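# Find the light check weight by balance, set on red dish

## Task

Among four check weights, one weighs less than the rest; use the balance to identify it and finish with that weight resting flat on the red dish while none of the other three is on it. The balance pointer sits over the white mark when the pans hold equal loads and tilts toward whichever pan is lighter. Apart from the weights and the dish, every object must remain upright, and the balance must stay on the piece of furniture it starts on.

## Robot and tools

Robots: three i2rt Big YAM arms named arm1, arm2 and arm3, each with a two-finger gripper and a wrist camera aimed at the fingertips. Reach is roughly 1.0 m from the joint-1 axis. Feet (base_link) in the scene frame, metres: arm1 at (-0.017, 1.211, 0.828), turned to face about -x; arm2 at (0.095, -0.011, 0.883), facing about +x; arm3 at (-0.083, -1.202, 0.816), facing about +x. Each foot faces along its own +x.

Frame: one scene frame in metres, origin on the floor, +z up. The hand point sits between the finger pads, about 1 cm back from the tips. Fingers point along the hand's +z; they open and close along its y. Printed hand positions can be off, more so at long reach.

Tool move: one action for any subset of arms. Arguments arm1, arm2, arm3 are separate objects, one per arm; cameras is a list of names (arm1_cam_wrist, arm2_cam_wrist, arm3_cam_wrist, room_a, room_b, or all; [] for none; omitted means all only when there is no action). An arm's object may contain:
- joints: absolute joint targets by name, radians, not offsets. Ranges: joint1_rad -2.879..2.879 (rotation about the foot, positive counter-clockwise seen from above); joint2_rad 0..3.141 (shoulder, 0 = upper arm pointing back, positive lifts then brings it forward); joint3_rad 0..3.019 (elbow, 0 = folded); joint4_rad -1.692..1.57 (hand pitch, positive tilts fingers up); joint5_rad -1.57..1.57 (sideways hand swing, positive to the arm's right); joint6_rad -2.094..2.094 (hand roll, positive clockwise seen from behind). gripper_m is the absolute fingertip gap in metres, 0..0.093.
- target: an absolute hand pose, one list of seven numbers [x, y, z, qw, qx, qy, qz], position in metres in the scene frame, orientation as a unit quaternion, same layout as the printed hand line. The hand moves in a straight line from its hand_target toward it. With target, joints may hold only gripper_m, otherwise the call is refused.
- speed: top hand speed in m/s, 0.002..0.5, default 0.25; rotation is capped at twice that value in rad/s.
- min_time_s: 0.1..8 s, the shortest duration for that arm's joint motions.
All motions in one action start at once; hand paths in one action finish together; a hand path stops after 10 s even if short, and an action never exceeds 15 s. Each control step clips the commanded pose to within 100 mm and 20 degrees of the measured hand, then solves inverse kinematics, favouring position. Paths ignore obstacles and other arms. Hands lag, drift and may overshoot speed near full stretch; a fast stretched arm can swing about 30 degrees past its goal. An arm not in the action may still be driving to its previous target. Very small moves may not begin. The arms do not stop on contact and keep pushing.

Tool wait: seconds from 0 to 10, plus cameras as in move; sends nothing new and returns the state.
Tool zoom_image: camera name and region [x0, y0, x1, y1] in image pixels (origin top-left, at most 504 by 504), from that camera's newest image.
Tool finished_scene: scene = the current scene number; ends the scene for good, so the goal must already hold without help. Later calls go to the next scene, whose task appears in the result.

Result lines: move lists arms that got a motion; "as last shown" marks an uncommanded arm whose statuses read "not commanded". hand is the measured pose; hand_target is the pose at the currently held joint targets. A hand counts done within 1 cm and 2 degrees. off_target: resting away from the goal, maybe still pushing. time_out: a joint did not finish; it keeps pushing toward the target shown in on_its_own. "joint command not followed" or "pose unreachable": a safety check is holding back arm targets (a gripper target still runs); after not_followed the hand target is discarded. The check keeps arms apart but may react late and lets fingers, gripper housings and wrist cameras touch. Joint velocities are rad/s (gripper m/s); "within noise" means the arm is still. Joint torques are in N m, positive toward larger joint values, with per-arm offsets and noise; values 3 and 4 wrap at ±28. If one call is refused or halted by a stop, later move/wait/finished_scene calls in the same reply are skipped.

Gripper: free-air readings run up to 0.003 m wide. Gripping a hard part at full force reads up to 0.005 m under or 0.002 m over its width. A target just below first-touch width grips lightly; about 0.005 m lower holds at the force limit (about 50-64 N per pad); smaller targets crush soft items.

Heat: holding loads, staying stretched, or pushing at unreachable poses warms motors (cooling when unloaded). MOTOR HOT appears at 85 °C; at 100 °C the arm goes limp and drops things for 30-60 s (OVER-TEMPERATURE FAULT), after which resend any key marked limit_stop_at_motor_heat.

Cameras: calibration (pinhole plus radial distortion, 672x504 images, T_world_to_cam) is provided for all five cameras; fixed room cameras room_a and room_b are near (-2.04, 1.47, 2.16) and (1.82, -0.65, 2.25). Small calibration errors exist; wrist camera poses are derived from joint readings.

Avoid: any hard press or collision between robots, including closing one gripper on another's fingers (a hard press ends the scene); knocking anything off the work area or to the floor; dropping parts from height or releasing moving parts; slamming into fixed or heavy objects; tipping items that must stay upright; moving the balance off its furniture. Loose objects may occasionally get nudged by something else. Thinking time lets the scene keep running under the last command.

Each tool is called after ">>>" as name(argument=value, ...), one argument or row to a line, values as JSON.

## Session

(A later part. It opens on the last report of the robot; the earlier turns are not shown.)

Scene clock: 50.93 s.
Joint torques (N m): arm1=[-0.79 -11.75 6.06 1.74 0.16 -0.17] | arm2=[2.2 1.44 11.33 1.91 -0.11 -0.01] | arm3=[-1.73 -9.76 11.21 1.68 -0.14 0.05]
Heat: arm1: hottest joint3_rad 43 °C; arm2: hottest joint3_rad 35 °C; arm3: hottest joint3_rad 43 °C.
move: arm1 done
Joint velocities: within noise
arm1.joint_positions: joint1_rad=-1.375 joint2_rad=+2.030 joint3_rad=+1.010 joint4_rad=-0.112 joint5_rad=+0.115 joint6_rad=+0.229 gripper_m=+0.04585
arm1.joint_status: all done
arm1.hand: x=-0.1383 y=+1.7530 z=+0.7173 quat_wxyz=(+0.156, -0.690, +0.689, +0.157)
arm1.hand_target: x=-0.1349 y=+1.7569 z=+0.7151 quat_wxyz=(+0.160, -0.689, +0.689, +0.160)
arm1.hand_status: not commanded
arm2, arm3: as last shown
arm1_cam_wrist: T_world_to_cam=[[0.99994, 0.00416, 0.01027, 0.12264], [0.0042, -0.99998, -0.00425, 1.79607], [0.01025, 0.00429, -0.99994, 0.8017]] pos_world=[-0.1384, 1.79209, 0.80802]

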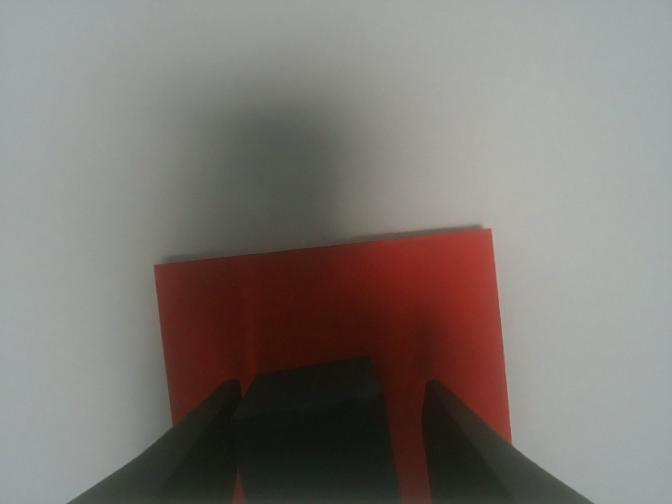

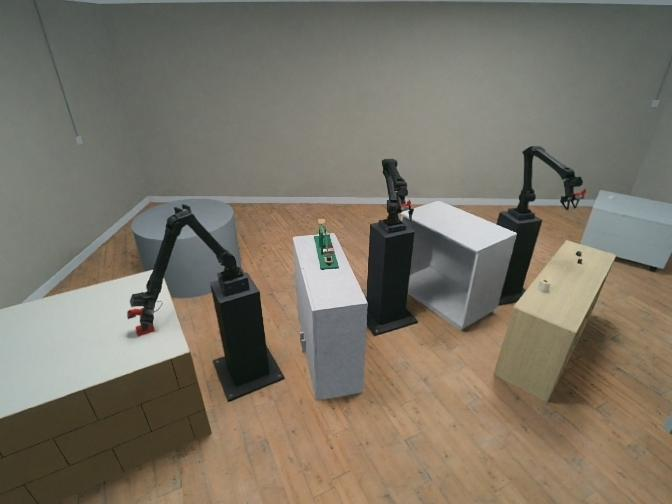

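>>> move(
  arm1={"joints":{"gripper_m":0.062}},
)

>>> move(
  arm1={"target":[-0.135,1.71,0.82,0.160,-0.6887,0.6887,0.160],"speed":0.12},
  cameras=["all"],
)

>>> zoom_image(
  camera="room_a",
  region=[125, 305, 165, 345],
)

>>> zoom_image(
  camera="room_a",
  region=[280, 200, 360, 280],
)

Scene clock: 51.63 s.
Joint torques (N m): arm1=[-0.85 -12.04 6.06 1.77 0.2 -0.18] | arm2=[2.43 1.2 11.38 1.94 -0.11 -0.01] | arm3=[-1.73 -9.7 11.22 1.73 -0.14 0.05]
Heat: arm1: hottest joint3_rad 43 °C; arm2: hottest joint3_rad 35 °C; arm3: hottest joint3_rad 43 °C.
move: arm1 done
Joint velocities: within noise
arm1.joint_positions: joint1_rad=-1.375 joint2_rad=+2.030 joint3_rad=+1.010 joint4_rad=-0.112 joint5_rad=+0.115 joint6_rad=+0.229 gripper_m=+0.06182
arm1.joint_status: all done
arm1.hand: x=-0.1383 y=+1.7530 z=+0.7173 quat_wxyz=(+0.156, -0.690, +0.689, +0.157)
arm1.hand_target: x=-0.1349 y=+1.7569 z=+0.7151 quat_wxyz=(+0.160, -0.689, +0.689, +0.160)
arm1.hand_status: not commanded
arm2: as last shown
arm3.joint_positions: joint1_rad=-0.036 joint2_rad=+1.280 joint3_rad=+1.071 joint4_rad=-0.901 joint5_rad=-0.107 joint6_rad=-0.194 gripper_m=+0.09396
arm3.joint_status: not commanded
arm3.hand: x=-0.5371 y=-1.1252 z=+1.0334 quat_wxyz=(+0.003, +0.971, +0.006, -0.239)
arm3.hand_target: x=-0.5493 y=-1.1202 z=+1.0503 quat_wxyz=(+0.000, +0.966, +0.000, -0.259)
arm3.hand_status: not commanded
pictures: none

Scene clock: 53.37 s.
Joint torques (N m): arm1=[1.03 -11.69 7.24 0.72 0.28 0.01] | arm2=[2.32 1.55 11.25 1.92 -0.11 -0.01] | arm3=[-1.73 -9.88 11.21 1.7 -0.14 0.05]
Heat: arm1: hottest joint3_rad 43 °C; arm2: hottest joint3_rad 35 °C; arm3: hottest joint3_rad 43 °C.
move: arm1 off_target
Joint velocities: within noise
arm1.joint_positions: joint1_rad=-1.369 joint2_rad=+1.742 joint3_rad=+0.896 joint4_rad=-0.299 joint5_rad=+0.125 joint6_rad=+0.233 gripper_m=+0.06190
arm1.joint_status: not commanded
arm1.hand: x=-0.1275 y=+1.7080 z=+0.8081 quat_wxyz=(+0.156, -0.690, +0.690, +0.151)
arm1.hand_target: x=-0.1349 y=+1.7100 z=+0.8199 quat_wxyz=(+0.160, -0.689, +0.689, +0.160)
arm1.hand_status: off_target (0.014 m and 1.2 deg from the pose sent, 0.111 m and 0.5 deg at the start)
arm2, arm3: as last shown
pictures: arm1_cam_wrist, arm2_cam_wrist, arm3_cam_wrist, room_a, room_b
arm1_cam_wrist: T_world_to_cam=[[0.9998, 0.0028, 0.01982, 0.1057], [0.00268, -0.99998, 0.00567, 1.74322], [0.01983, -0.00562, -0.99979, 0.91059]] pos_world=[-0.12842, 1.748, 0.89841]
arm2_cam_wrist: T_world_to_cam=[[0.18317, 0.98308, -0.00244, -0.02923], [0.96164, -0.17969, -0.20728, 0.40453], [-0.20421, 0.03563, -0.97828, 1.05281]] pos_world=[-0.16867, 0.06392, 1.11372]
arm3_cam_wrist: T_world_to_cam=[[0.01112, 0.9997, -0.02189, 1.15623], [0.99857, -0.01224, -0.05208, 0.61331], [-0.05234, -0.02128, -0.9984, 1.07112]] pos_world=[-0.56922, -1.12558, 1.12666]

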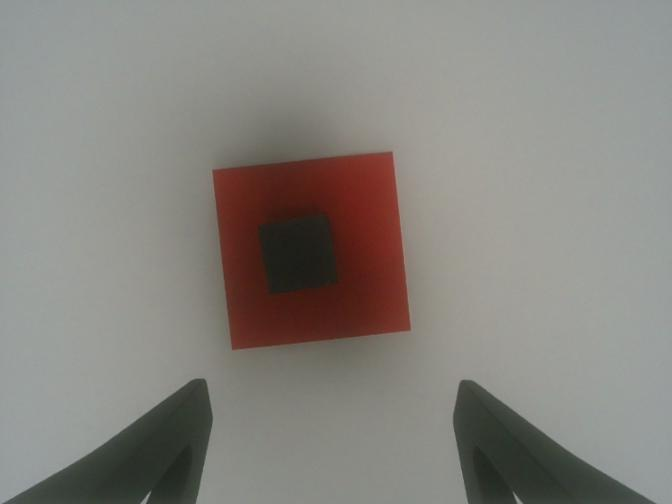

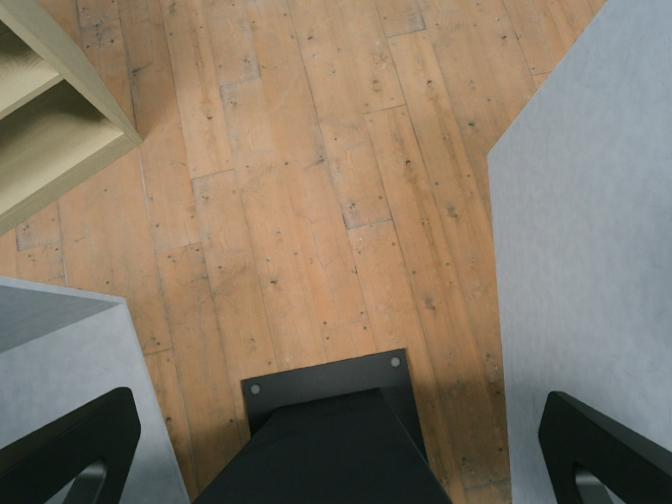

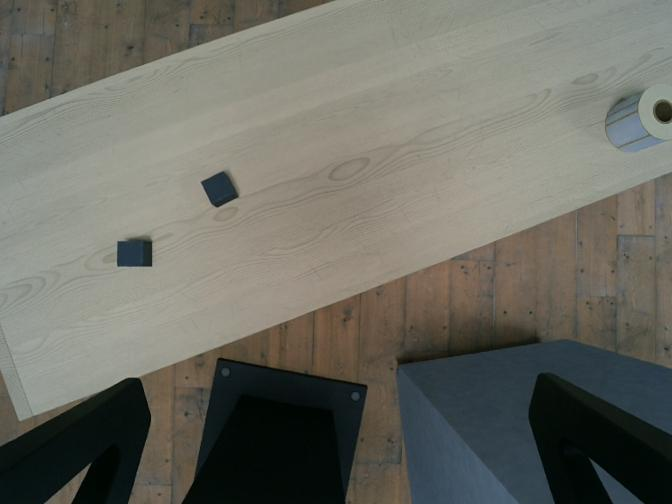

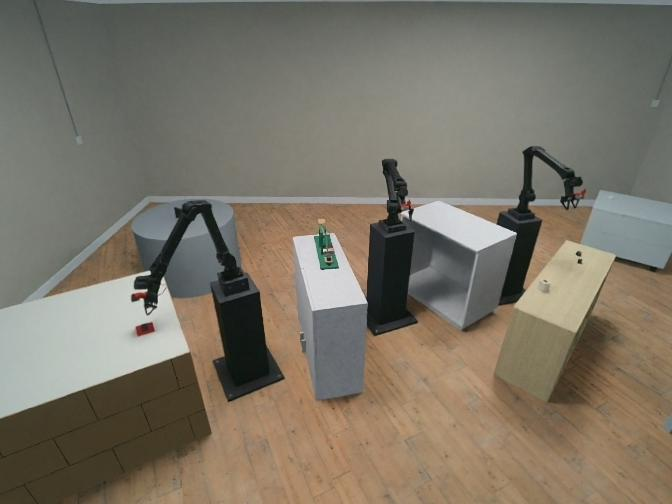

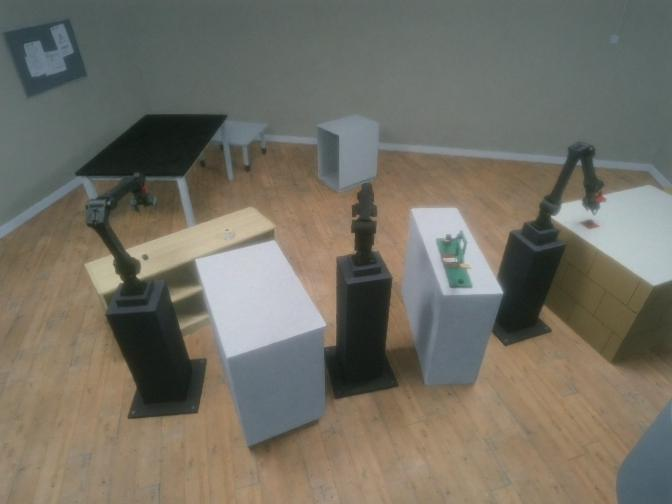

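Scaled by 12.600 from the camera's image (finer frame: 960x720).

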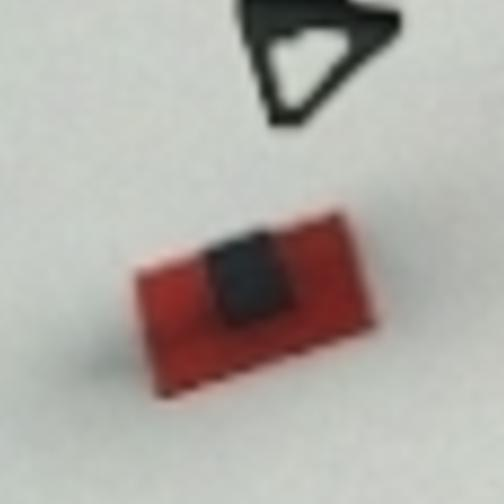

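Scaled by 6.300 from the camera's image (finer frame: 960x720).

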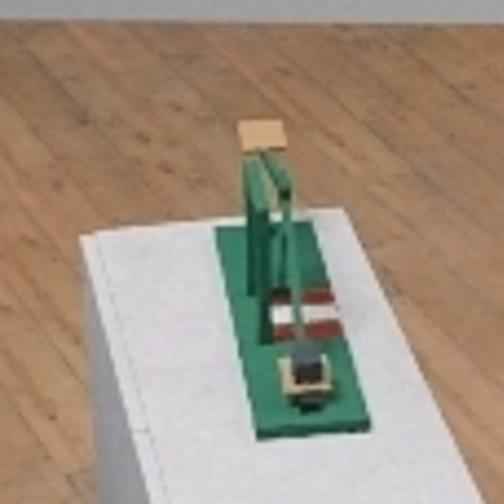

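Flat on the dish.

>>> finished_scene(
  scene=1,
)

The scene is finished: the task was done.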